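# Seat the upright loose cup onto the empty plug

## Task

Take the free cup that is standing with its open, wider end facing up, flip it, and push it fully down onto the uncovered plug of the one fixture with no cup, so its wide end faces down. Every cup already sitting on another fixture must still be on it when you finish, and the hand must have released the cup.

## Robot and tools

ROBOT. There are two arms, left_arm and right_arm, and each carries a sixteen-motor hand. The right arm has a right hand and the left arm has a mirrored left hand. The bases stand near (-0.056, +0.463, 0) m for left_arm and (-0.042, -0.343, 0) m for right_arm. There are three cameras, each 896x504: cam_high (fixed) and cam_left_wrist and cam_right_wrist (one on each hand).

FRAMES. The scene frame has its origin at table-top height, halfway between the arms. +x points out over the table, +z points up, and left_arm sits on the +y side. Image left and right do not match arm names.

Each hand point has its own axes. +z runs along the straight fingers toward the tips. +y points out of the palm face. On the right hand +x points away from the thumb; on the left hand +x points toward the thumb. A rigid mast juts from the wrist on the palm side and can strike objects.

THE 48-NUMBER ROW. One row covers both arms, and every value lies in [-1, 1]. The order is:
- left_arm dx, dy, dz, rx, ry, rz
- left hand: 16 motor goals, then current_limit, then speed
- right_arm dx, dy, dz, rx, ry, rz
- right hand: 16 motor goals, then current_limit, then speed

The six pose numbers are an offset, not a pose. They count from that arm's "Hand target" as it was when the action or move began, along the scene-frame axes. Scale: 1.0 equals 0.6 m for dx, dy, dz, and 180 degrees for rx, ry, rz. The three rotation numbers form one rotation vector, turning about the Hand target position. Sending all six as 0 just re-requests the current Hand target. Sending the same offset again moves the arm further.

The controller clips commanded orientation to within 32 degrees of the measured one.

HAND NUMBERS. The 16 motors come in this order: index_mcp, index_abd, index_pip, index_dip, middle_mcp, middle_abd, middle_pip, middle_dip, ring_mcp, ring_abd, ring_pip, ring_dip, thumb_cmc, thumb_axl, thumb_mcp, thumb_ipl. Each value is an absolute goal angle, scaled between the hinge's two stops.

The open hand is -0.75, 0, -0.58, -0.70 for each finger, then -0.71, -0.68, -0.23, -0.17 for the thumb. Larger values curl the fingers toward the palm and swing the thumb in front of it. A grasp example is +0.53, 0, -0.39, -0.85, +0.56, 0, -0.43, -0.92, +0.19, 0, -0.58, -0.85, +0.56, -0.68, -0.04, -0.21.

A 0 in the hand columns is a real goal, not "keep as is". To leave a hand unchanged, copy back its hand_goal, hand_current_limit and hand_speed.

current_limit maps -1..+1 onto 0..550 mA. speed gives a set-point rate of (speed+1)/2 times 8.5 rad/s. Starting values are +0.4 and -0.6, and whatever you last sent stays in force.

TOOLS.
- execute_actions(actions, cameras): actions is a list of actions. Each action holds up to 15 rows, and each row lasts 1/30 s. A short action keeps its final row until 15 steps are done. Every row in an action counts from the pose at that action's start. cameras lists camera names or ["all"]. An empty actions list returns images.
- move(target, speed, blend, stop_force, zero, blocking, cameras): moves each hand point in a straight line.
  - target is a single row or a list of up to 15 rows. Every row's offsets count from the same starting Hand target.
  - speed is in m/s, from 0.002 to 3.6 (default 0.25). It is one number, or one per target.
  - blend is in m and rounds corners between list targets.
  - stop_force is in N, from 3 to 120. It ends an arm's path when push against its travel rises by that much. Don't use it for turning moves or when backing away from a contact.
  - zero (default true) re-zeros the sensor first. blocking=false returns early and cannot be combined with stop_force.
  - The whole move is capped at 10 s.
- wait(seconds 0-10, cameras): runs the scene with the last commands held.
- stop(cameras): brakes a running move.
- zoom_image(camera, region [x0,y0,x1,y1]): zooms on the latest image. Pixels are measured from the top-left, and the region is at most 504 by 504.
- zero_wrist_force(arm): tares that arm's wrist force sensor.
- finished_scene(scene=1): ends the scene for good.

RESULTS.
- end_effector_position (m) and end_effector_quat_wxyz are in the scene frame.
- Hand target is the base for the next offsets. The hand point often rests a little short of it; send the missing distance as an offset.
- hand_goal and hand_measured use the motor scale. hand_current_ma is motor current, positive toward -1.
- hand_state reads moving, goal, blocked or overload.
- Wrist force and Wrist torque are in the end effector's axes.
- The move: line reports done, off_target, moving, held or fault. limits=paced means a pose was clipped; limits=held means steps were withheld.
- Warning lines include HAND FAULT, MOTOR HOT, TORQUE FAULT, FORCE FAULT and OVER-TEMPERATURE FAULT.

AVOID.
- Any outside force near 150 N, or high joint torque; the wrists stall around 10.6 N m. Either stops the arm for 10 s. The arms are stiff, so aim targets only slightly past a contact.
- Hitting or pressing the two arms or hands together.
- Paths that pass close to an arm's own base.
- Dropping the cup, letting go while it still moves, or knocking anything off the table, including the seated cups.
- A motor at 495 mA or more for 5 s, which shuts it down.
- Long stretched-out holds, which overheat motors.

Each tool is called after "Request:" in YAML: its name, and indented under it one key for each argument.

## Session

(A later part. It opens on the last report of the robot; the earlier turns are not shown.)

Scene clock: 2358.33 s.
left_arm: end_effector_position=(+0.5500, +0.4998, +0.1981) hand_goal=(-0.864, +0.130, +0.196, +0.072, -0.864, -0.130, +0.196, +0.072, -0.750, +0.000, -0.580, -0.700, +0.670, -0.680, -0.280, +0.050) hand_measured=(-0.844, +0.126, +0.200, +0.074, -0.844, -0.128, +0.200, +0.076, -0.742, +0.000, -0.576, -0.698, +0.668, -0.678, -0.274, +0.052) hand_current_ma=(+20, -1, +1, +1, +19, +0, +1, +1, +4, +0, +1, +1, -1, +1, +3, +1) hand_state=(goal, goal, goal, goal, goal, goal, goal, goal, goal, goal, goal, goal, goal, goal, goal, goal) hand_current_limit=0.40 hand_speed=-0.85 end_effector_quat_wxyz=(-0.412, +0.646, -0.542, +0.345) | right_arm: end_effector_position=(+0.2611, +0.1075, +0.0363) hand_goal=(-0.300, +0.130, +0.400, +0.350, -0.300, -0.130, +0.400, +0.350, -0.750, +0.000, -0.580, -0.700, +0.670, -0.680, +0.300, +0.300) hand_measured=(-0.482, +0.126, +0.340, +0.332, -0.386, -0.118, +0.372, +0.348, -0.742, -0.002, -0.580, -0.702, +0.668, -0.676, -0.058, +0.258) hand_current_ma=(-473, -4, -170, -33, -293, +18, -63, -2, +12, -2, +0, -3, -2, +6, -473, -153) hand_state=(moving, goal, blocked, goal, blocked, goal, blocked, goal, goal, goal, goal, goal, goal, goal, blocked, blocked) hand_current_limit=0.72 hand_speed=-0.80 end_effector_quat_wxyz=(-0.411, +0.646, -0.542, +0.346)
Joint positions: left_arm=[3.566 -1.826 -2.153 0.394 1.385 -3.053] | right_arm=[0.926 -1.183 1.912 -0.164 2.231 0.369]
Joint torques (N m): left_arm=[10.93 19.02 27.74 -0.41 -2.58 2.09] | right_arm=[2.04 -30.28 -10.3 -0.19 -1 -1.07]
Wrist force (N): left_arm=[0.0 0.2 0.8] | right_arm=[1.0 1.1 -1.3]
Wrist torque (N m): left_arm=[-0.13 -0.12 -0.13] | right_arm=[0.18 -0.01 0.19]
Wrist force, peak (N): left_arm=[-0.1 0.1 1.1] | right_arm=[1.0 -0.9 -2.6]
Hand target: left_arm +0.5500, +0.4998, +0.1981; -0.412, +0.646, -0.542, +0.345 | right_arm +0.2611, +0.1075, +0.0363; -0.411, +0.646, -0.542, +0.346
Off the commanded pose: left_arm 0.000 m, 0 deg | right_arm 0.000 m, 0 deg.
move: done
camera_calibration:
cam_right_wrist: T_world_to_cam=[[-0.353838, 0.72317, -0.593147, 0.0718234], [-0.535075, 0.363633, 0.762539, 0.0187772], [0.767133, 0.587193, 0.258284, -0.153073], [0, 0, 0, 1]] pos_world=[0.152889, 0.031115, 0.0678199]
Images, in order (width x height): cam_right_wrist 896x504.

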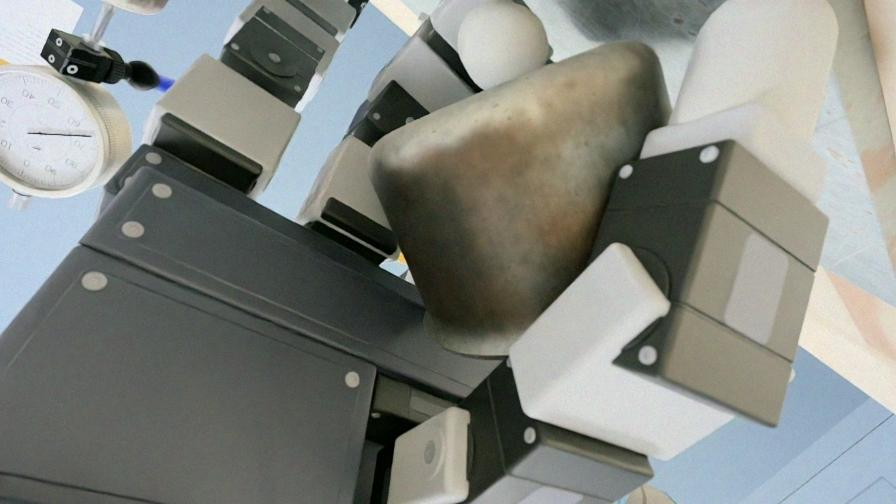

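Request:
wait:
  seconds: 0.1
  cameras: ["cam_high","cam_right_wrist"]

Request:
zoom_image:
  camera: "cam_high"
  region: [360, 110, 450, 200]

Scene clock: 2391.73 s.
left_arm: end_effector_position=(+0.5500, +0.4998, +0.1981) hand_goal=(-0.864, +0.130, +0.196, +0.072, -0.864, -0.130, +0.196, +0.072, -0.750, +0.000, -0.580, -0.700, +0.670, -0.680, -0.280, +0.050) hand_measured=(-0.844, +0.126, +0.200, +0.074, -0.844, -0.128, +0.200, +0.076, -0.742, +0.000, -0.576, -0.698, +0.668, -0.678, -0.274, +0.052) hand_current_ma=(+20, -1, +1, +1, +19, +0, +1, +1, +4, +0, +1, +1, -1, +1, +3, +1) hand_state=(goal, goal, goal, goal, goal, goal, goal, goal, goal, goal, goal, goal, goal, goal, goal, goal) hand_current_limit=0.40 hand_speed=-0.85 end_effector_quat_wxyz=(-0.412, +0.646, -0.542, +0.345) | right_arm: end_effector_position=(+0.2611, +0.1075, +0.0363) hand_goal=(-0.300, +0.130, +0.400, +0.350, -0.300, -0.130, +0.400, +0.350, -0.750, +0.000, -0.580, -0.700, +0.670, -0.680, +0.300, +0.300) hand_measured=(-0.482, +0.126, +0.340, +0.332, -0.386, -0.118, +0.372, +0.348, -0.742, -0.002, -0.580, -0.702, +0.668, -0.676, -0.058, +0.258) hand_current_ma=(-473, -4, -170, -33, -293, +18, -63, -2, +12, -2, +0, -3, -2, +6, -473, -153) hand_state=(blocked, goal, blocked, goal, blocked, goal, blocked, goal, goal, goal, goal, goal, goal, goal, blocked, blocked) hand_current_limit=0.72 hand_speed=-0.80 end_effector_quat_wxyz=(-0.411, +0.646, -0.542, +0.346)
Joint positions: left_arm=[3.566 -1.826 -2.153 0.394 1.385 -3.053] | right_arm=[0.926 -1.183 1.912 -0.164 2.231 0.369]
Joint torques (N m): left_arm=[11.16 18.81 28.32 -0.29 -2.67 1.9] | right_arm=[-0.32 -38.14 -30.59 1.25 -0.96 -1.07]
Wrist force (N): left_arm=[-0.2 0.0 1.0] | right_arm=[1.0 1.3 -1.2]
Wrist torque (N m): left_arm=[-0.17 -0.09 -0.15] | right_arm=[0.21 -0.01 0.20]
Wrist force, peak (N): left_arm=[-0.2 0.1 1.1] | right_arm=[1.5 1.1 -1.5]
Hand target: left_arm +0.5500, +0.4998, +0.1981; -0.412, +0.646, -0.542, +0.345 | right_arm +0.2611, +0.1075, +0.0363; -0.411, +0.646, -0.542, +0.346
Off the commanded pose: left_arm 0.000 m, 0 deg | right_arm 0.000 m, 0 deg.
wait: 0.10 s; at rest from the start
camera_calibration:
cam_right_wrist: T_world_to_cam=[[-0.353838, 0.72317, -0.593147, 0.0718234], [-0.535075, 0.363633, 0.762539, 0.0187772], [0.767133, 0.587193, 0.258284, -0.153073], [0, 0, 0, 1]] pos_world=[0.152889, 0.031115, 0.0678199]
Images, in order (width x height): cam_high 896x504, cam_right_wrist 896x504.

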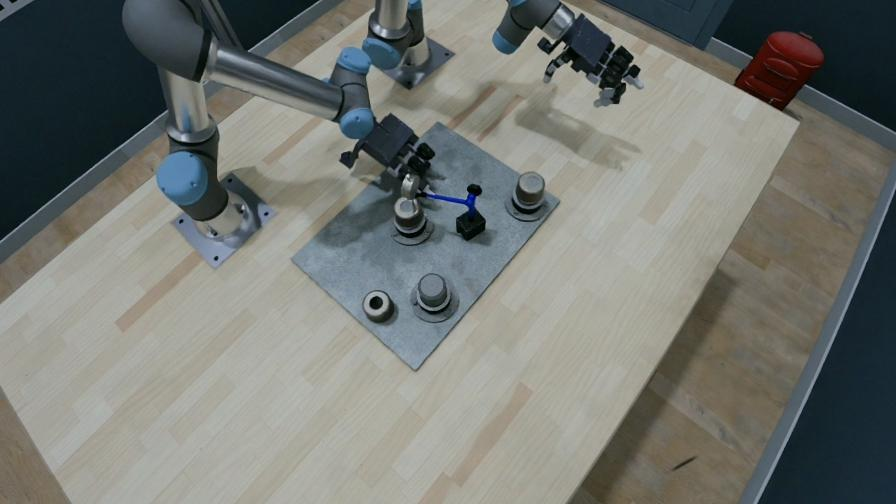

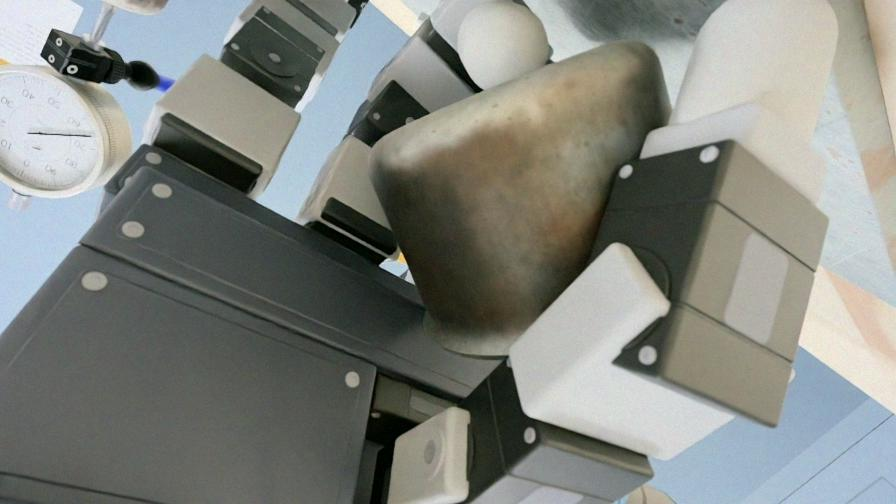

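Scaled by 5.600 from the camera's 896x504 image, which has a finer 1280x720 frame.

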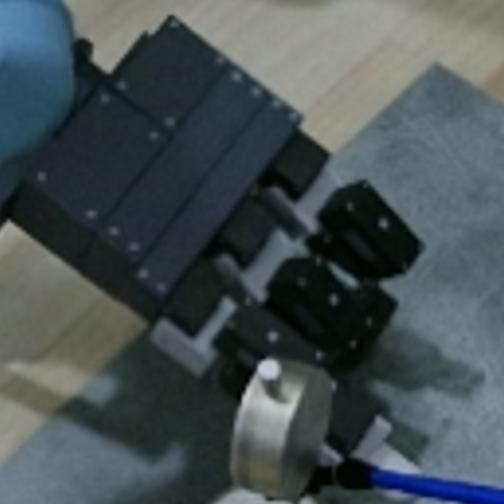

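Request:
move:
  target: [0,0,0,0,0,0,-0.863,0.13,0.197,0.072,-0.863,-0.13,0.197,0.072,-0.75,0,-0.58,-0.70,0.67,-0.68,-0.28,0.05,0.4,-0.85,0,0,0,0,0,0,-0.863,0.13,0.197,0.072,-0.863,-0.13,0.197,0.072,-0.75,0,-0.58,-0.70,0.67,-0.68,-0.28,0.05,0.4,-0.9]
  speed: 0.1
  cameras: ["cam_right_wrist"]

Scene clock: 2439.37 s.
left_arm: end_effector_position=(+0.5500, +0.4998, +0.1981) hand_goal=(-0.864, +0.130, +0.196, +0.072, -0.864, -0.130, +0.196, +0.072, -0.750, +0.000, -0.580, -0.700, +0.670, -0.680, -0.280, +0.050) hand_measured=(-0.844, +0.126, +0.200, +0.074, -0.844, -0.128, +0.200, +0.076, -0.742, +0.000, -0.576, -0.698, +0.668, -0.678, -0.274, +0.052) hand_current_ma=(+20, -1, +1, +1, +19, +0, +1, +1, +4, +0, +1, +1, -1, +1, +3, +1) hand_state=(goal, goal, goal, goal, goal, goal, goal, goal, goal, goal, goal, goal, goal, goal, goal, goal) hand_current_limit=0.40 hand_speed=-0.85 end_effector_quat_wxyz=(-0.412, +0.646, -0.542, +0.345) | right_arm: end_effector_position=(+0.2611, +0.1075, +0.0363) hand_goal=(-0.864, +0.130, +0.196, +0.072, -0.864, -0.130, +0.196, +0.072, -0.750, +0.000, -0.580, -0.700, +0.670, -0.680, -0.280, +0.050) hand_measured=(-0.844, +0.126, +0.198, +0.074, -0.844, -0.126, +0.194, +0.070, -0.742, -0.002, -0.580, -0.702, +0.666, -0.678, -0.274, +0.052) hand_current_ma=(+40, -3, +3, +2, +41, +4, -2, -3, +12, -2, +0, -3, -4, +3, +12, +3) hand_state=(goal, goal, goal, goal, goal, goal, goal, goal, goal, goal, goal, goal, goal, goal, goal, goal) hand_current_limit=0.40 hand_speed=-0.90 end_effector_quat_wxyz=(-0.411, +0.646, -0.542, +0.346)
Joint positions: left_arm=[3.566 -1.826 -2.153 0.394 1.385 -3.053] | right_arm=[0.926 -1.183 1.912 -0.164 2.231 0.369]
Joint torques (N m): left_arm=[11.74 19.48 28.17 -0.34 -2.68 1.93] | right_arm=[-4.15 -34.1 -27.62 1.07 -0.98 -1.04]
Wrist force (N): left_arm=[-0.1 0.0 1.0] | right_arm=[1.3 -0.9 -2.4]
Wrist torque (N m): left_arm=[-0.17 -0.10 -0.14] | right_arm=[0.13 -0.03 0.20]
Wrist force, peak (N): left_arm=[-0.4 -0.1 1.2] | right_arm=[1.1 -0.8 -2.5]
Hand target: left_arm +0.5500, +0.4998, +0.1981; -0.412, +0.646, -0.542, +0.345 | right_arm +0.2611, +0.1075, +0.0363; -0.411, +0.646, -0.542, +0.346
Off the commanded pose: left_arm 0.000 m, 0 deg | right_arm 0.000 m, 0 deg.
move: done
camera_calibration:
cam_right_wrist: T_world_to_cam=[[-0.353792, 0.723205, -0.593132, 0.0718145], [-0.535134, 0.363588, 0.762519, 0.0187887], [0.767113, 0.587178, 0.258377, -0.153076], [0, 0, 0, 1]] pos_world=[0.152888, 0.0311148, 0.06782]
Images, in order (width x height): cam_right_wrist 896x504.

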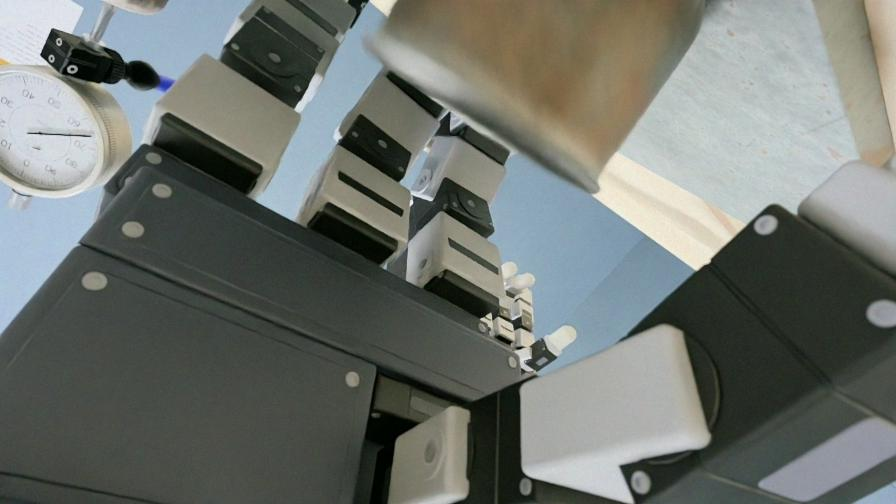

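Request:
move:
  target: [0,0,0,0,0,0,-0.863,0.13,0.197,0.072,-0.863,-0.13,0.197,0.072,-0.75,0,-0.58,-0.70,0.67,-0.68,-0.28,0.05,0.4,-0.85,0.0042,-0.0238,0,0,0,0,-0.863,0.13,0.197,0.072,-0.863,-0.13,0.197,0.072,-0.75,0,-0.58,-0.70,0.67,-0.68,-0.28,0.05,0.4,-0.8]
  speed: 0.05
  cameras: ["cam_right_wrist","cam_high"]

Request:
zoom_image:
  camera: "cam_high"
  region: [360, 110, 450, 200]

Scene clock: 2663.67 s.
left_arm: end_effector_position=(+0.5500, +0.4998, +0.1981) hand_goal=(-0.864, +0.130, +0.196, +0.072, -0.864, -0.130, +0.196, +0.072, -0.750, +0.000, -0.580, -0.700, +0.670, -0.680, -0.280, +0.050) hand_measured=(-0.844, +0.126, +0.200, +0.074, -0.844, -0.128, +0.200, +0.076, -0.742, +0.000, -0.576, -0.698, +0.668, -0.678, -0.274, +0.052) hand_current_ma=(+20, -1, +1, +1, +19, +0, +1, +1, +4, +0, +1, +1, -1, +1, +3, +1) hand_state=(goal, goal, goal, goal, goal, goal, goal, goal, goal, goal, goal, goal, goal, goal, goal, goal) hand_current_limit=0.40 hand_speed=-0.85 end_effector_quat_wxyz=(-0.412, +0.646, -0.542, +0.345) | right_arm: end_effector_position=(+0.2636, +0.0933, +0.0363) hand_goal=(-0.864, +0.130, +0.196, +0.072, -0.864, -0.130, +0.196, +0.072, -0.750, +0.000, -0.580, -0.700, +0.670, -0.680, -0.280, +0.050) hand_measured=(-0.846, +0.126, +0.198, +0.074, -0.844, -0.126, +0.194, +0.070, -0.742, -0.002, -0.580, -0.702, +0.666, -0.678, -0.274, +0.052) hand_current_ma=(+40, -3, +3, +2, +41, +4, -2, -3, +12, -2, +0, -3, -4, +3, +11, +3) hand_state=(goal, goal, goal, goal, goal, goal, goal, goal, goal, goal, goal, goal, goal, goal, goal, goal) hand_current_limit=0.40 hand_speed=-0.80 end_effector_quat_wxyz=(-0.411, +0.646, -0.542, +0.346)
Joint positions: left_arm=[3.566 -1.826 -2.153 0.394 1.385 -3.053] | right_arm=[0.899 -1.211 1.952 -0.188 2.208 0.351]
Joint torques (N m): left_arm=[10.97 19.07 28.18 -0.35 -2.62 1.95] | right_arm=[-10.46 -36.51 -3.21 -2.34 -1.27 -1.44]
Wrist force (N): left_arm=[-0.4 0.2 0.9] | right_arm=[1.0 -0.8 -2.2]
Wrist torque (N m): left_arm=[-0.14 -0.06 -0.17] | right_arm=[0.13 0.00 0.26]
Wrist force, peak (N): left_arm=[-0.3 0.0 1.3] | right_arm=[1.6 -0.8 -2.4]
Hand target: left_arm +0.5500, +0.4998, +0.1981; -0.412, +0.646, -0.542, +0.345 | right_arm +0.2636, +0.0932, +0.0363; -0.411, +0.646, -0.542, +0.346
Off the commanded pose: left_arm 0.000 m, 0 deg | right_arm 0.000 m, 0 deg.
move: done
camera_calibration:
cam_right_wrist: T_world_to_cam=[[-0.353838, 0.72317, -0.593147, 0.0829771], [-0.535075, 0.363633, 0.762539, 0.0252784], [0.767133, 0.587193, 0.258284, -0.146653], [0, 0, 0, 1]] pos_world=[0.155389, 0.016915, 0.0678199]
Images, in order (width x height): cam_high 896x504, cam_right_wrist 896x504.

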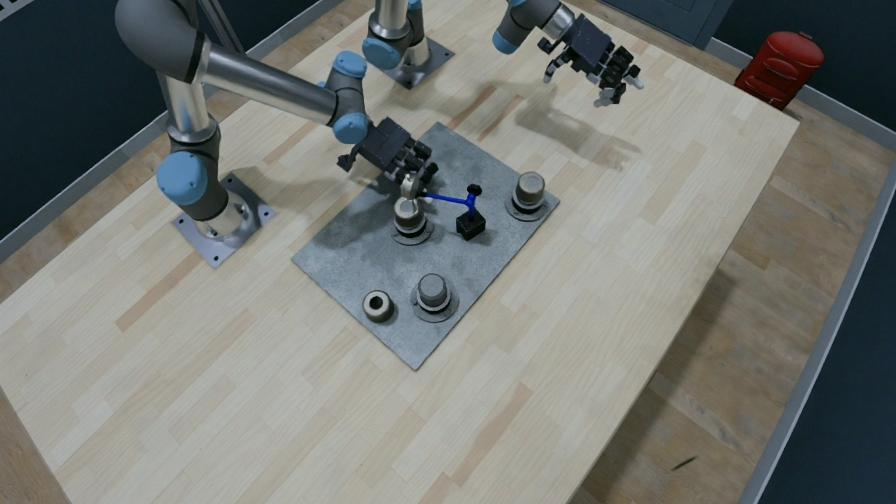

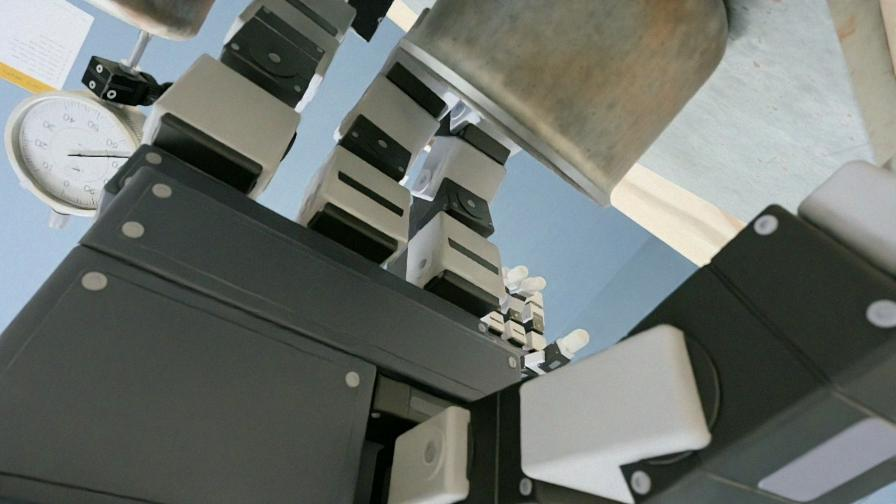

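Scaled by 5.600 from the camera's 896x504 image, which has a finer 1280x720 frame.

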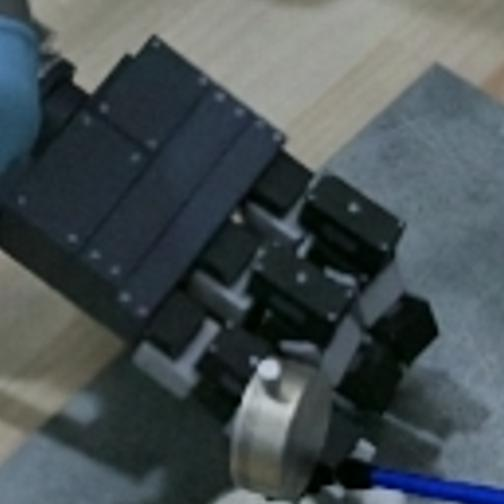

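Request:
move:
  target:
    - [0,0,0,0,0,0,-0.863,0.13,0.197,0.072,-0.863,-0.13,0.197,0.072,-0.75,0,-0.58,-0.70,0.67,-0.68,-0.28,0.05,0.4,-0.85,0.002,-0.0115,0,0,0,0,-0.863,0.13,0.197,0.072,-0.863,-0.13,0.197,0.072,-0.75,0,-0.58,-0.70,0.67,-0.68,-0.28,0.05,0.4,-0.8]
    - [0,0,0,0,0,0,-0.863,0.13,0.197,0.072,-0.863,-0.13,0.197,0.072,-0.75,0,-0.58,-0.70,0.67,-0.68,-0.28,0.05,0.4,-0.85,0.002,-0.0115,0,0,0,0,-0.55,0.13,0.25,0.15,-0.55,-0.13,0.25,0.15,-0.75,0,-0.58,-0.70,0.67,-0.68,0.12,0.18,0.5,-0.8]
  speed: 0.05
  cameras: ["cam_right_wrist"]

Scene clock: 2684.37 s.
left_arm: end_effector_position=(+0.5500, +0.4998, +0.1981) hand_goal=(-0.864, +0.130, +0.196, +0.072, -0.864, -0.130, +0.196, +0.072, -0.750, +0.000, -0.580, -0.700, +0.670, -0.680, -0.280, +0.050) hand_measured=(-0.844, +0.126, +0.200, +0.074, -0.844, -0.128, +0.200, +0.076, -0.742, +0.000, -0.576, -0.698, +0.668, -0.678, -0.274, +0.052) hand_current_ma=(+20, -1, +1, +1, +19, +0, +1, +1, +4, +0, +1, +1, -1, +1, +3, +1) hand_state=(goal, goal, goal, goal, goal, goal, goal, goal, goal, goal, goal, goal, goal, goal, goal, goal) hand_current_limit=0.40 hand_speed=-0.85 end_effector_quat_wxyz=(-0.412, +0.646, -0.542, +0.345) | right_arm: end_effector_position=(+0.2649, +0.0863, +0.0363) hand_goal=(-0.550, +0.130, +0.250, +0.150, -0.550, -0.130, +0.250, +0.150, -0.750, +0.000, -0.580, -0.700, +0.670, -0.680, +0.120, +0.180) hand_measured=(-0.618, +0.126, +0.234, +0.146, -0.618, -0.126, +0.238, +0.148, -0.742, -0.002, -0.580, -0.702, +0.668, -0.678, -0.090, +0.166) hand_current_ma=(-219, -3, -29, -3, -220, +4, -18, -1, +12, -2, +0, -3, -3, +3, -412, -38) hand_state=(blocked, goal, goal, goal, blocked, goal, goal, goal, goal, goal, goal, goal, goal, goal, blocked, goal) hand_current_limit=0.50 hand_speed=-0.80 end_effector_quat_wxyz=(-0.411, +0.646, -0.542, +0.346)
Joint positions: left_arm=[3.566 -1.826 -2.153 0.394 1.385 -3.053] | right_arm=[0.885 -1.224 1.972 -0.199 2.196 0.342]
Joint torques (N m): left_arm=[11.44 19.4 27.95 -0.17 -2.45 1.92] | right_arm=[-9.39 -33.04 -2.41 -0.1 -1.29 -1.62]
Wrist force (N): left_arm=[-0.2 0.1 0.7] | right_arm=[1.5 -5.1 -2.2]
Wrist torque (N m): left_arm=[-0.14 -0.10 -0.14] | right_arm=[0.12 0.02 0.24]
Wrist force, peak (N): left_arm=[0.0 0.2 1.2] | right_arm=[1.4 -5.3 -2.3]
Hand target: left_arm +0.5500, +0.4998, +0.1981; -0.412, +0.646, -0.542, +0.345 | right_arm +0.2648, +0.0863, +0.0363; -0.411, +0.646, -0.542, +0.346
Off the commanded pose: left_arm 0.000 m, 0 deg | right_arm 0.000 m, 0 deg.
move: done
camera_calibration:
cam_right_wrist: T_world_to_cam=[[-0.353792, 0.723205, -0.593132, 0.0884908], [-0.535134, 0.363588, 0.762519, 0.0285303], [0.767113, 0.587178, 0.258377, -0.143543], [0, 0, 0, 1]] pos_world=[0.156688, 0.00991478, 0.06782]
Images, in order (width x height): cam_right_wrist 896x504.

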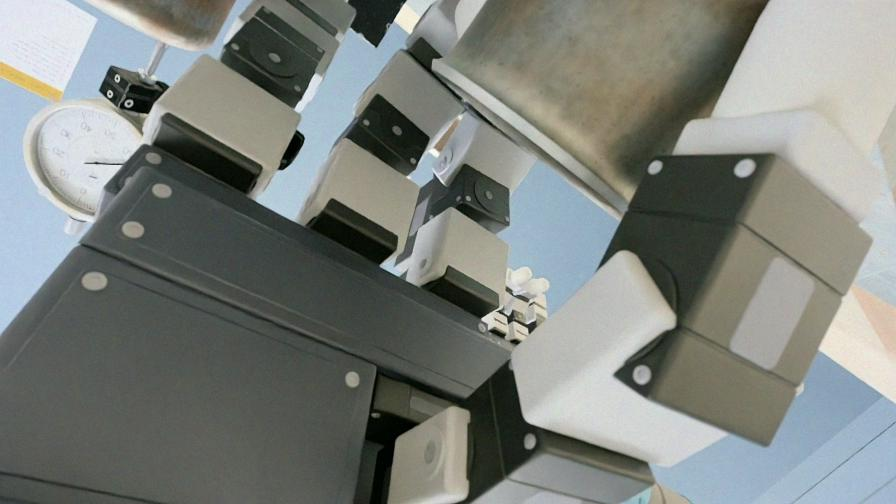

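Request:
move:
  target:
    - [0,0,0,0,0,0,-0.863,0.13,0.197,0.072,-0.863,-0.13,0.197,0.072,-0.75,0,-0.58,-0.70,0.67,-0.68,-0.28,0.05,0.4,-0.85,0,0,0,0,0,0,-0.30,0.13,0.40,0.35,-0.30,-0.13,0.40,0.35,-0.75,0,-0.58,-0.70,0.67,-0.68,0.30,0.30,0.72,-0.8]
    - [0,0,0,0,0,0,-0.863,0.13,0.197,0.072,-0.863,-0.13,0.197,0.072,-0.75,0,-0.58,-0.70,0.67,-0.68,-0.28,0.05,0.4,-0.85,0,0,0.05,0,0,0,-0.30,0.13,0.40,0.35,-0.30,-0.13,0.40,0.35,-0.75,0,-0.58,-0.70,0.67,-0.68,0.30,0.30,0.72,-0.8]
  speed: 0.06
  cameras: ["cam_right_wrist"]

Scene clock: 2716.10 s.
left_arm: end_effector_position=(+0.5500, +0.4998, +0.1981) hand_goal=(-0.864, +0.130, +0.196, +0.072, -0.864, -0.130, +0.196, +0.072, -0.750, +0.000, -0.580, -0.700, +0.670, -0.680, -0.280, +0.050) hand_measured=(-0.844, +0.126, +0.200, +0.074, -0.844, -0.128, +0.200, +0.076, -0.742, +0.000, -0.576, -0.698, +0.668, -0.678, -0.274, +0.052) hand_current_ma=(+20, -1, +1, +1, +19, +0, +1, +1, +4, +0, +1, +1, -1, +1, +3, +1) hand_state=(goal, goal, goal, goal, goal, goal, goal, goal, goal, goal, goal, goal, goal, goal, goal, goal) hand_current_limit=0.40 hand_speed=-0.85 end_effector_quat_wxyz=(-0.412, +0.646, -0.542, +0.345) | right_arm: end_effector_position=(+0.2648, +0.0863, +0.0662) hand_goal=(-0.300, +0.130, +0.400, +0.350, -0.300, -0.130, +0.400, +0.350, -0.750, +0.000, -0.580, -0.700, +0.670, -0.680, +0.300, +0.300) hand_measured=(-0.532, +0.126, +0.308, +0.324, -0.532, -0.126, +0.322, +0.326, -0.742, -0.002, -0.580, -0.702, +0.658, -0.680, -0.206, +0.226) hand_current_ma=(-473, -3, -300, -55, -473, +4, -236, -52, +13, -2, +0, -3, -19, +0, -473, -328) hand_state=(blocked, goal, blocked, blocked, blocked, goal, blocked, blocked, goal, goal, goal, goal, goal, goal, blocked, blocked) hand_current_limit=0.72 hand_speed=-0.80 end_effector_quat_wxyz=(-0.411, +0.646, -0.542, +0.346)
Joint positions: left_arm=[3.566 -1.826 -2.153 0.394 1.385 -3.053] | right_arm=[0.885 -1.273 1.943 -0.121 2.196 0.341]
Joint torques (N m): left_arm=[11.41 20.2 27.54 -0.29 -2.42 1.83] | right_arm=[2.56 -35.61 -32.87 2.17 -0.9 0.94]
Wrist force (N): left_arm=[-0.2 0.2 0.8] | right_arm=[0.9 1.3 -1.4]
Wrist torque (N m): left_arm=[-0.14 -0.10 -0.14] | right_arm=[0.24 0.01 0.26]
Wrist force, peak (N): left_arm=[0.1 0.0 1.3] | right_arm=[1.4 -5.5 -2.0]
Hand target: left_arm +0.5500, +0.4998, +0.1981; -0.412, +0.646, -0.542, +0.345 | right_arm +0.2648, +0.0863, +0.0663; -0.411, +0.646, -0.542, +0.346
Off the commanded pose: left_arm 0.000 m, 0 deg | right_arm 0.000 m, 0 deg.
move: done
camera_calibration:
cam_right_wrist: T_world_to_cam=[[-0.353861, 0.723106, -0.593212, 0.106304], [-0.535124, 0.363654, 0.762494, 0.0056551], [0.767088, 0.587259, 0.258269, -0.15128], [0, 0, 0, 1]] pos_world=[0.156688, 0.00991517, 0.0978196]
Images, in order (width x height): cam_right_wrist 896x504.

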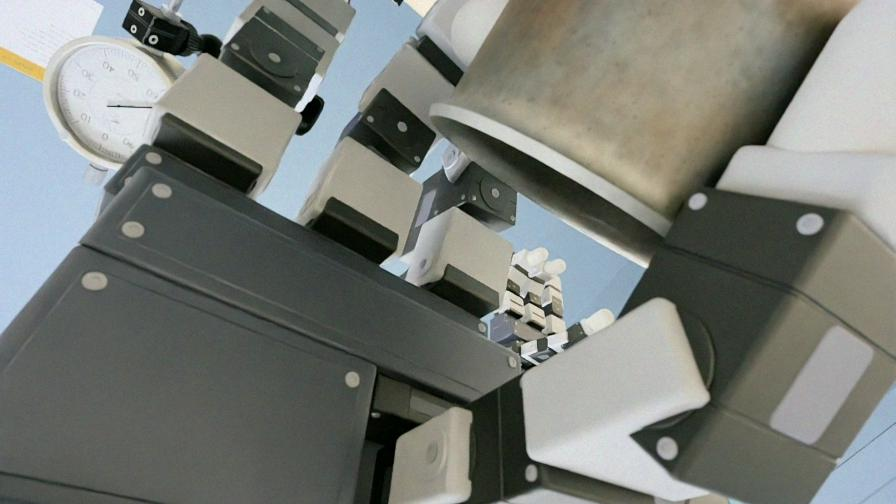

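Request:
move:
  target: [0,0,0,0,0,0,-0.863,0.13,0.197,0.072,-0.863,-0.13,0.197,0.072,-0.75,0,-0.58,-0.70,0.67,-0.68,-0.28,0.05,0.4,-0.85,-0.05,-0.0433,0.0317,-0.3612,-0.0638,0,-0.30,0.13,0.40,0.35,-0.30,-0.13,0.40,0.35,-0.75,0,-0.58,-0.70,0.67,-0.68,0.30,0.30,0.72,-0.8]
  speed: 0.2
  cameras: ["cam_high"]

Scene clock: 2846.70 s.
left_arm: end_effector_position=(+0.5500, +0.4998, +0.1981) hand_goal=(-0.864, +0.130, +0.196, +0.072, -0.864, -0.130, +0.196, +0.072, -0.750, +0.000, -0.580, -0.700, +0.670, -0.680, -0.280, +0.050) hand_measured=(-0.844, +0.126, +0.200, +0.074, -0.844, -0.128, +0.200, +0.076, -0.742, +0.000, -0.576, -0.698, +0.668, -0.678, -0.274, +0.052) hand_current_ma=(+20, -1, +1, +1, +19, +0, +1, +1, +4, +0, +1, +1, -1, +1, +3, +1) hand_state=(goal, goal, goal, goal, goal, goal, goal, goal, goal, goal, goal, goal, goal, goal, goal, goal) hand_current_limit=0.40 hand_speed=-0.85 end_effector_quat_wxyz=(-0.412, +0.646, -0.542, +0.345) | right_arm: end_effector_position=(+0.2348, +0.0603, +0.0853) hand_goal=(-0.300, +0.130, +0.400, +0.350, -0.300, -0.130, +0.400, +0.350, -0.750, +0.000, -0.580, -0.700, +0.670, -0.680, +0.300, +0.300) hand_measured=(-0.532, +0.124, +0.308, +0.330, -0.514, -0.126, +0.324, +0.328, -0.742, -0.002, -0.580, -0.702, +0.636, -0.680, -0.214, +0.234) hand_current_ma=(-473, -6, -300, -38, -473, +4, -232, -46, +13, -2, +0, -3, -81, +0, -473, -287) hand_state=(blocked, goal, blocked, goal, blocked, goal, blocked, blocked, goal, goal, goal, goal, blocked, goal, blocked, blocked) hand_current_limit=0.72 hand_speed=-0.80 end_effector_quat_wxyz=(-0.049, +0.730, -0.230, +0.642)
Joint positions: left_arm=[3.566 -1.826 -2.153 0.394 1.385 -3.053] | right_arm=[1.17 -0.881 1.547 0.098 2.893 -0.442]
Joint torques (N m): left_arm=[11.51 19.59 28.01 -0.32 -2.27 1.95] | right_arm=[7.27 -49.78 -2.89 -0.43 4.3 -1.9]
Wrist force (N): left_arm=[0.0 0.1 0.7] | right_arm=[0.2 0.6 -1.6]
Wrist torque (N m): left_arm=[-0.14 -0.12 -0.13] | right_arm=[0.24 -0.07 0.35]
Wrist force, peak (N): left_arm=[-0.4 0.0 1.1] | right_arm=[0.7 1.1 -1.9]
Hand target: left_arm +0.5500, +0.4998, +0.1981; -0.412, +0.646, -0.542, +0.345 | right_arm +0.2348, +0.0603, +0.0853; -0.049, +0.730, -0.230, +0.642
Off the commanded pose: left_arm 0.000 m, 0 deg | right_arm 0.000 m, 0 deg.
move: done
Images, in order (width x height): cam_high 896x504.

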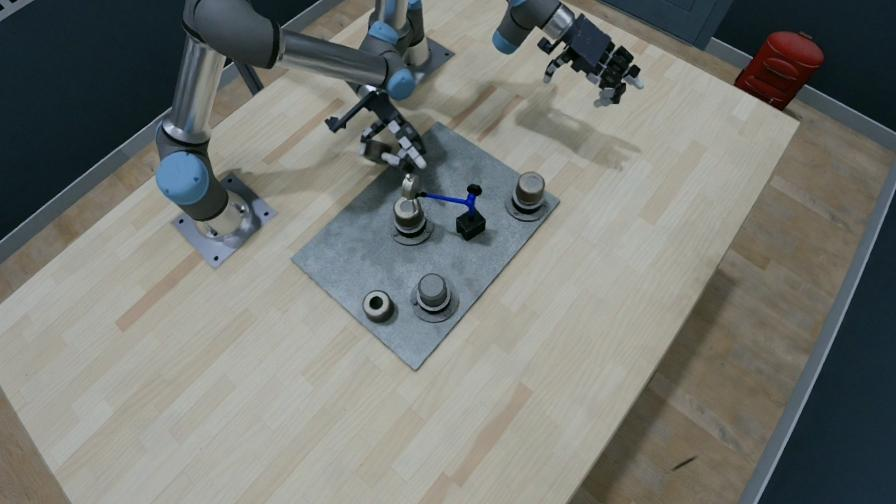

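Request:
move:
  target: [0,0,0,0,0,0,-0.863,0.13,0.197,0.072,-0.863,-0.13,0.197,0.072,-0.75,0,-0.58,-0.70,0.67,-0.68,-0.28,0.05,0.4,-0.85,0,0,-0.0667,0,0,0,-0.30,0.13,0.40,0.35,-0.30,-0.13,0.40,0.35,-0.75,0,-0.58,-0.70,0.67,-0.68,0.30,0.30,0.72,-0.8]
  speed: 0.04
  stop_force: 4
  cameras: ["cam_high"]

Request:
zoom_image:
  camera: "cam_high"
  region: [310, 80, 470, 200]

Scene clock: 2856.20 s.
left_arm: end_effector_position=(+0.5500, +0.4998, +0.1981) hand_goal=(-0.864, +0.130, +0.196, +0.072, -0.864, -0.130, +0.196, +0.072, -0.750, +0.000, -0.580, -0.700, +0.670, -0.680, -0.280, +0.050) hand_measured=(-0.844, +0.126, +0.200, +0.074, -0.844, -0.128, +0.200, +0.076, -0.742, +0.000, -0.576, -0.698, +0.668, -0.678, -0.274, +0.052) hand_current_ma=(+20, -1, +1, +1, +19, +0, +1, +1, +4, +0, +1, +1, -1, +1, +3, +1) hand_state=(goal, goal, goal, goal, goal, goal, goal, goal, goal, goal, goal, goal, goal, goal, goal, goal) hand_current_limit=0.40 hand_speed=-0.85 end_effector_quat_wxyz=(-0.412, +0.646, -0.542, +0.345) | right_arm: end_effector_position=(+0.2348, +0.0603, +0.0654) hand_goal=(-0.300, +0.130, +0.400, +0.350, -0.300, -0.130, +0.400, +0.350, -0.750, +0.000, -0.580, -0.700, +0.670, -0.680, +0.300, +0.300) hand_measured=(-0.532, +0.124, +0.308, +0.330, -0.514, -0.126, +0.324, +0.328, -0.742, -0.002, -0.580, -0.702, +0.636, -0.680, -0.214, +0.234) hand_current_ma=(-473, -6, -300, -38, -473, +4, -232, -45, +13, -2, +0, -3, -85, +0, -473, -284) hand_state=(blocked, goal, blocked, goal, blocked, goal, blocked, blocked, goal, goal, goal, goal, blocked, goal, blocked, blocked) hand_current_limit=0.72 hand_speed=-0.80 end_effector_quat_wxyz=(-0.049, +0.730, -0.230, +0.642)
Joint positions: left_arm=[3.566 -1.826 -2.153 0.394 1.385 -3.053] | right_arm=[1.17 -0.852 1.556 0.059 2.893 -0.441]
Joint torques (N m): left_arm=[11.09 19.16 27.42 -0.33 -2.36 1.9] | right_arm=[5.23 -49.98 -30.01 4.47 2.99 -1.05]
Wrist force (N): left_arm=[-0.2 0.0 0.8] | right_arm=[0.0 0.5 -1.7]
Wrist torque (N m): left_arm=[-0.16 -0.09 -0.15] | right_arm=[0.23 -0.06 0.30]
Wrist force, peak (N): left_arm=[-0.4 0.3 1.1] | right_arm=[-1.6 1.3 -1.3]
Hand target: left_arm +0.5500, +0.4998, +0.1981; -0.412, +0.646, -0.542, +0.345 | right_arm +0.2348, +0.0603, +0.0654; -0.049, +0.730, -0.230, +0.642 (not the last commanded pose)
Off the commanded pose: left_arm 0.000 m, 0 deg | right_arm 0.020 m, 0 deg.
move: held (right_arm; a check stopped the path); limits=held
pose unreachable (right arm): on one or more control steps of this call, first in action 0 (counted from 0), this arm could not follow its commanded pose, so it was not sent that pose on those steps. It may still have moved: this result reports where it is.
cause: moving toward the commanded pose would bring a part of the arm too close to another arm (a part of this arm just beyond joint 4 (wrist 1) and a part of the left arm just beyond its joint 2 (shoulder lift), 7 mm apart when this arm was first held).
Images, in order (width x height): cam_high 896x504.

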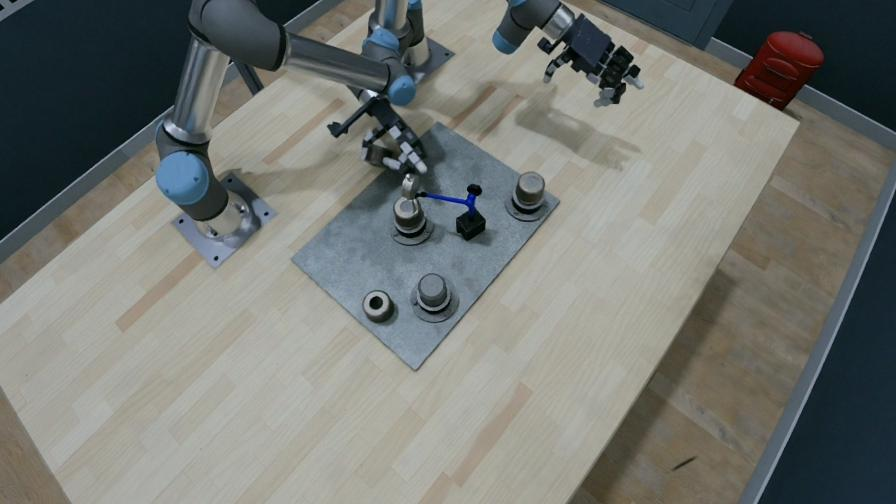

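Scaled by 3.150 from the camera's 896x504 image, which has a finer 1280x720 frame.

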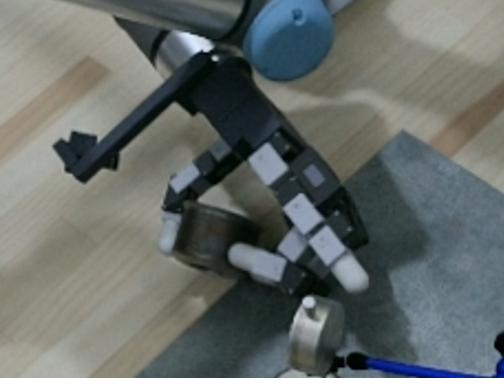

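Request:
move:
  target:
    - [0,0,0,0,0,0,-0.863,0.13,0.197,0.072,-0.863,-0.13,0.197,0.072,-0.75,0,-0.58,-0.70,0.67,-0.68,-0.28,0.05,0.4,-0.85,0.05,0,0,0,0,0,-0.30,0.13,0.40,0.35,-0.30,-0.13,0.40,0.35,-0.75,0,-0.58,-0.70,0.67,-0.68,0.30,0.30,0.72,-0.8]
    - [0,0,0,0,0,0,-0.863,0.13,0.197,0.072,-0.863,-0.13,0.197,0.072,-0.75,0,-0.58,-0.70,0.67,-0.68,-0.28,0.05,0.4,-0.85,0.05,0,-0.0367,0,0,0,-0.30,0.13,0.40,0.35,-0.30,-0.13,0.40,0.35,-0.75,0,-0.58,-0.70,0.67,-0.68,0.30,0.30,0.72,-0.8]
  speed: [0.06,0.03]
  stop_force: 4
  cameras: ["cam_high"]

Request:
zoom_image:
  camera: "cam_high"
  region: [320, 90, 480, 210]

Scene clock: 2884.57 s.
left_arm: end_effector_position=(+0.5500, +0.4998, +0.1981) hand_goal=(-0.864, +0.130, +0.196, +0.072, -0.864, -0.130, +0.196, +0.072, -0.750, +0.000, -0.580, -0.700, +0.670, -0.680, -0.280, +0.050) hand_measured=(-0.844, +0.126, +0.200, +0.074, -0.844, -0.128, +0.200, +0.076, -0.742, +0.000, -0.576, -0.698, +0.668, -0.678, -0.274, +0.052) hand_current_ma=(+20, -1, +1, +1, +19, +0, +1, +1, +4, +0, +1, +1, -1, +1, +3, +1) hand_state=(goal, goal, goal, goal, goal, goal, goal, goal, goal, goal, goal, goal, goal, goal, goal, goal) hand_current_limit=0.40 hand_speed=-0.85 end_effector_quat_wxyz=(-0.412, +0.646, -0.542, +0.345) | right_arm: end_effector_position=(+0.2648, +0.0603, +0.0515) hand_goal=(-0.300, +0.130, +0.400, +0.350, -0.300, -0.130, +0.400, +0.350, -0.750, +0.000, -0.580, -0.700, +0.670, -0.680, +0.300, +0.300) hand_measured=(-0.530, +0.124, +0.320, +0.342, -0.510, -0.126, +0.338, +0.348, -0.742, -0.002, -0.580, -0.702, +0.630, -0.680, -0.216, +0.234) hand_current_ma=(-473, -6, -250, -13, -473, +4, -177, -3, +13, -2, +0, -3, -105, +0, -473, -284) hand_state=(blocked, goal, blocked, goal, blocked, goal, blocked, goal, goal, goal, goal, goal, blocked, goal, blocked, blocked) hand_current_limit=0.72 hand_speed=-0.80 end_effector_quat_wxyz=(-0.049, +0.730, -0.230, +0.642)
Joint positions: left_arm=[3.566 -1.826 -2.153 0.394 1.385 -3.053] | right_arm=[1.117 -0.849 1.571 -0.082 2.852 -0.569]
Joint torques (N m): left_arm=[11.03 19.99 26.73 -0.21 -2.21 1.86] | right_arm=[1.03 -49.83 -30.09 3.92 -0.69 0.86]
Wrist force (N): left_arm=[-0.4 -0.1 0.8] | right_arm=[-0.2 0.5 -1.9]
Wrist torque (N m): left_arm=[-0.17 -0.08 -0.16] | right_arm=[0.25 -0.02 0.31]
Wrist force, peak (N): left_arm=[-0.3 0.0 1.2] | right_arm=[7.0 -3.9 0.8]
Hand target: left_arm +0.5500, +0.4998, +0.1981; -0.412, +0.646, -0.542, +0.345 | right_arm +0.2648, +0.0603, +0.0515; -0.049, +0.730, -0.230, +0.642 (not the last commanded pose)
Off the commanded pose: left_arm 0.000 m, 0 deg | right_arm 0.008 m, 0 deg.
move: contact (right_arm); path passed 1 of 2 targets
Images, in order (width x height): cam_high 896x504.

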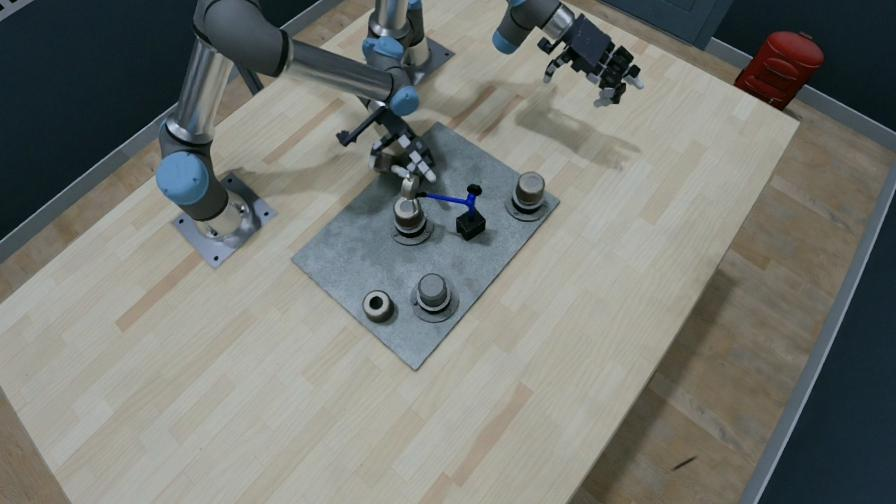

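Scaled by 3.150 from the camera's 896x504 image, which has a finer 1280x720 frame.

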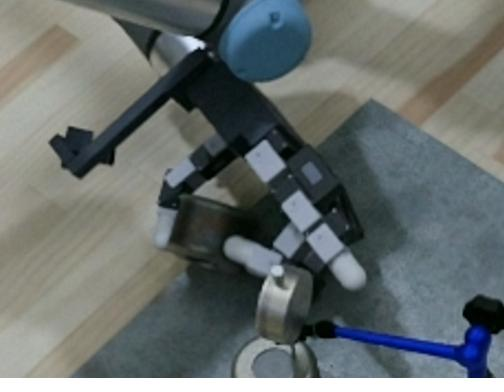

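Request:
move:
  target: [0,0,0,0,0,0,-0.863,0.13,0.197,0.072,-0.863,-0.13,0.197,0.072,-0.75,0,-0.58,-0.70,0.67,-0.68,-0.28,0.05,0.4,-0.85,0,0,0,0,0,0,-0.70,0.13,0.25,0.20,-0.70,-0.13,0.25,0.20,-0.75,0,-0.58,-0.70,0.67,-0.68,-0.28,0.12,0.72,-0.92]
  speed: 0.06
  cameras: ["cam_high","cam_right_wrist"]

Request:
zoom_image:
  camera: "cam_high"
  region: [320, 90, 480, 210]

Scene clock: 2902.23 s.
left_arm: end_effector_position=(+0.5500, +0.4998, +0.1981) hand_goal=(-0.864, +0.130, +0.196, +0.072, -0.864, -0.130, +0.196, +0.072, -0.750, +0.000, -0.580, -0.700, +0.670, -0.680, -0.280, +0.050) hand_measured=(-0.844, +0.126, +0.200, +0.074, -0.844, -0.128, +0.200, +0.076, -0.742, +0.000, -0.576, -0.698, +0.668, -0.678, -0.274, +0.052) hand_current_ma=(+20, -1, +1, +1, +19, +0, +1, +1, +4, +0, +1, +1, -1, +1, +3, +1) hand_state=(goal, goal, goal, goal, goal, goal, goal, goal, goal, goal, goal, goal, goal, goal, goal, goal) hand_current_limit=0.40 hand_speed=-0.85 end_effector_quat_wxyz=(-0.412, +0.646, -0.542, +0.345) | right_arm: end_effector_position=(+0.2648, +0.0603, +0.0515) hand_goal=(-0.700, +0.130, +0.250, +0.200, -0.700, -0.130, +0.250, +0.200, -0.750, +0.000, -0.580, -0.700, +0.670, -0.680, -0.280, +0.120) hand_measured=(-0.692, +0.124, +0.254, +0.202, -0.692, -0.130, +0.248, +0.202, -0.742, -0.002, -0.580, -0.702, +0.648, -0.682, -0.278, +0.122) hand_current_ma=(+14, -6, +4, +3, +14, +0, -1, +1, +13, -2, +0, -3, -48, -4, +4, +2) hand_state=(goal, goal, goal, goal, goal, goal, goal, goal, goal, goal, goal, goal, blocked, goal, goal, goal) hand_current_limit=0.72 hand_speed=-0.92 end_effector_quat_wxyz=(-0.049, +0.730, -0.230, +0.642)
Joint positions: left_arm=[3.566 -1.826 -2.153 0.394 1.385 -3.053] | right_arm=[1.117 -0.849 1.571 -0.082 2.852 -0.569]
Joint torques (N m): left_arm=[11.01 19.43 26.76 -0.24 -2.17 1.86] | right_arm=[4.65 -40.6 -21.67 2.62 0.09 0.93]
Wrist force (N): left_arm=[0.0 0.0 0.7] | right_arm=[1.9 -0.4 -2.3]
Wrist torque (N m): left_arm=[-0.15 -0.12 -0.13] | right_arm=[0.20 -0.10 0.28]
Wrist force, peak (N): left_arm=[-0.2 0.1 1.3] | right_arm=[3.7 -1.9 -1.4]
Hand target: left_arm +0.5500, +0.4998, +0.1981; -0.412, +0.646, -0.542, +0.345 | right_arm +0.2648, +0.0603, +0.0515; -0.049, +0.730, -0.230, +0.642
Off the commanded pose: left_arm 0.000 m, 0 deg | right_arm 0.000 m, 0 deg.
move: done
camera_calibration:
cam_right_wrist: T_world_to_cam=[[-0.179981, -0.262728, -0.947935, 0.148007], [-0.60956, 0.786132, -0.102149, 0.0650697], [0.772039, 0.559438, -0.301637, -0.10292], [0, 0, 0, 1]] pos_world=[0.14576, 0.0453095, 0.115904]
Images, in order (width x height): cam_high 896x504, cam_right_wrist 896x504.

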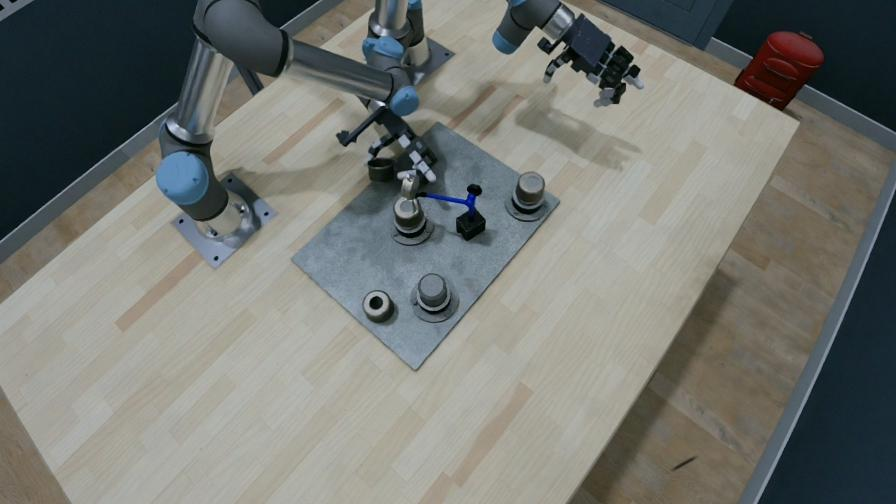

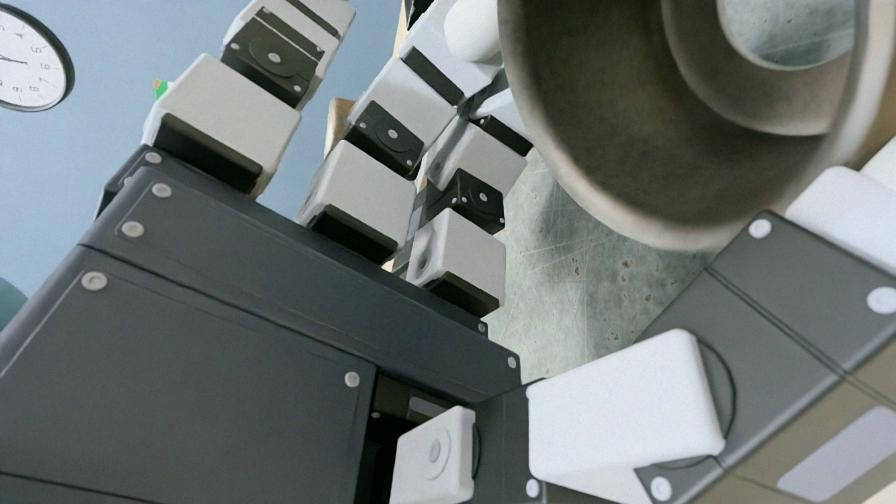

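Scaled by 3.150 from the camera's 896x504 image, which has a finer 1280x720 frame.

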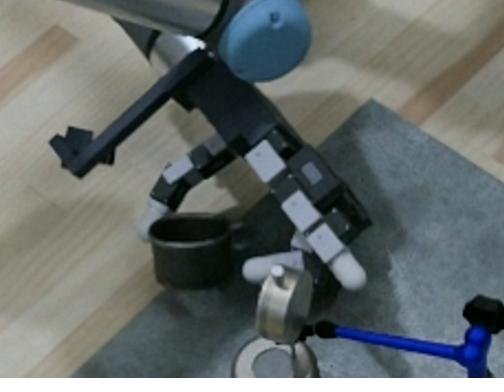

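Request:
move:
  target:
    - [0,0,0,0,0,0,-0.863,0.13,0.197,0.072,-0.863,-0.13,0.197,0.072,-0.75,0,-0.58,-0.70,0.67,-0.68,-0.28,0.05,0.4,-0.85,0,0,0,0,0,0,-0.863,0.13,0.197,0.072,-0.863,-0.13,0.197,0.072,-0.75,0,-0.58,-0.70,0.67,-0.68,-0.38,0.05,0.72,-0.85]
    - [0,0,0,0,0,0,-0.863,0.13,0.197,0.072,-0.863,-0.13,0.197,0.072,-0.75,0,-0.58,-0.70,0.67,-0.68,-0.28,0.05,0.4,-0.85,0,0,0.13,0,0,0,-0.863,0.13,0.197,0.072,-0.863,-0.13,0.197,0.072,-0.75,0,-0.58,-0.70,0.67,-0.68,-0.38,0.05,0.72,-0.85]
    - [0,0,0,0,0,0,-0.863,0.13,0.197,0.072,-0.863,-0.13,0.197,0.072,-0.75,0,-0.58,-0.70,0.67,-0.68,-0.28,0.05,0.4,-0.85,-0.037,-0.0085,0.13,0.3612,0.0638,0,-0.863,0.13,0.197,0.072,-0.863,-0.13,0.197,0.072,-0.75,0,-0.58,-0.70,0.67,-0.68,-0.28,0.05,0.72,-0.85]
  speed: [0.06,0.12,0.25]
  blend: [0,0.02,0]
  cameras: ["cam_high"]

Request:
zoom_image:
  camera: "cam_high"
  region: [320, 90, 480, 210]

Scene clock: 2992.77 s.
left_arm: end_effector_position=(+0.5500, +0.4998, +0.1981) hand_goal=(-0.864, +0.130, +0.196, +0.072, -0.864, -0.130, +0.196, +0.072, -0.750, +0.000, -0.580, -0.700, +0.670, -0.680, -0.280, +0.050) hand_measured=(-0.844, +0.126, +0.200, +0.074, -0.844, -0.128, +0.200, +0.076, -0.742, +0.000, -0.576, -0.698, +0.668, -0.678, -0.274, +0.052) hand_current_ma=(+20, -1, +1, +1, +19, +0, +1, +1, +4, +0, +1, +1, -1, +1, +3, +1) hand_state=(goal, goal, goal, goal, goal, goal, goal, goal, goal, goal, goal, goal, goal, goal, goal, goal) hand_current_limit=0.40 hand_speed=-0.85 end_effector_quat_wxyz=(-0.412, +0.646, -0.542, +0.345) | right_arm: end_effector_position=(+0.2426, +0.0552, +0.1295) hand_goal=(-0.864, +0.130, +0.196, +0.072, -0.864, -0.130, +0.196, +0.072, -0.750, +0.000, -0.580, -0.700, +0.670, -0.680, -0.280, +0.050) hand_measured=(-0.854, +0.126, +0.200, +0.074, -0.854, -0.130, +0.198, +0.074, -0.742, -0.004, -0.580, -0.702, +0.666, -0.682, -0.280, +0.052) hand_current_ma=(+15, -3, +5, +3, +15, +0, +3, +2, +12, -3, +0, -3, -6, -2, +0, +3) hand_state=(goal, goal, goal, goal, goal, goal, goal, goal, goal, goal, goal, goal, goal, goal, goal, goal) hand_current_limit=0.72 hand_speed=-0.85 end_effector_quat_wxyz=(-0.411, +0.646, -0.542, +0.346)
Joint positions: left_arm=[3.566 -1.826 -2.153 0.394 1.385 -3.053] | right_arm=[0.876 -1.447 1.968 0.024 2.189 0.336]
Joint torques (N m): left_arm=[11.2 19.69 27.37 -0.2 -1.98 1.94] | right_arm=[-10.88 -29.41 -5.27 -2.12 -1.48 1.51]
Wrist force (N): left_arm=[-0.4 0.1 1.0] | right_arm=[1.0 -0.9 -2.4]
Wrist torque (N m): left_arm=[-0.15 -0.07 -0.16] | right_arm=[0.12 0.00 0.18]
Wrist force, peak (N): left_arm=[-0.3 0.0 1.2] | right_arm=[-3.6 -2.0 -2.9]
Hand target: left_arm +0.5500, +0.4998, +0.1981; -0.412, +0.646, -0.542, +0.345 | right_arm +0.2426, +0.0552, +0.1295; -0.411, +0.646, -0.542, +0.346
Off the commanded pose: left_arm 0.000 m, 0 deg | right_arm 0.000 m, 0 deg.
move: done
Images, in order (width x height): cam_high 896x504.

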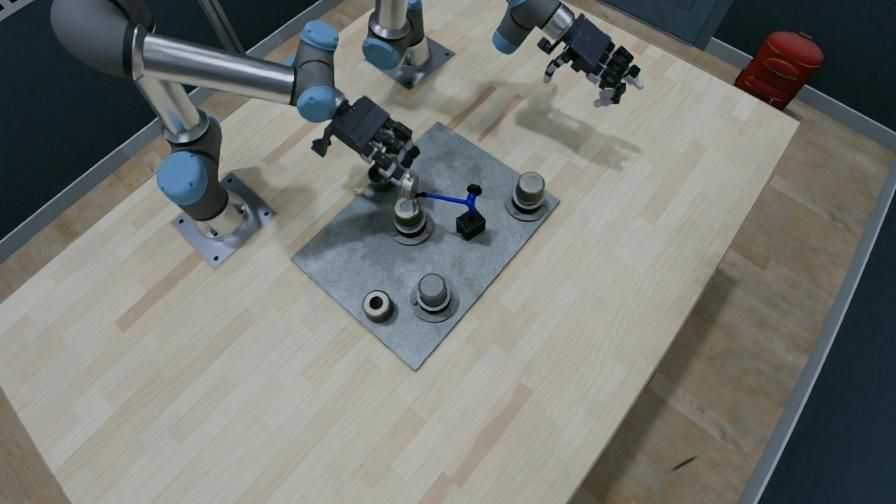

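Scaled by 3.150 from the camera's 896x504 image, which has a finer 1280x720 frame.

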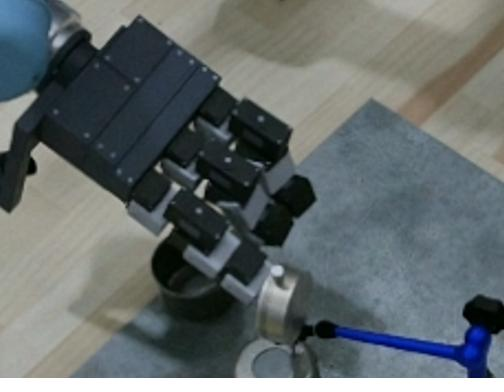

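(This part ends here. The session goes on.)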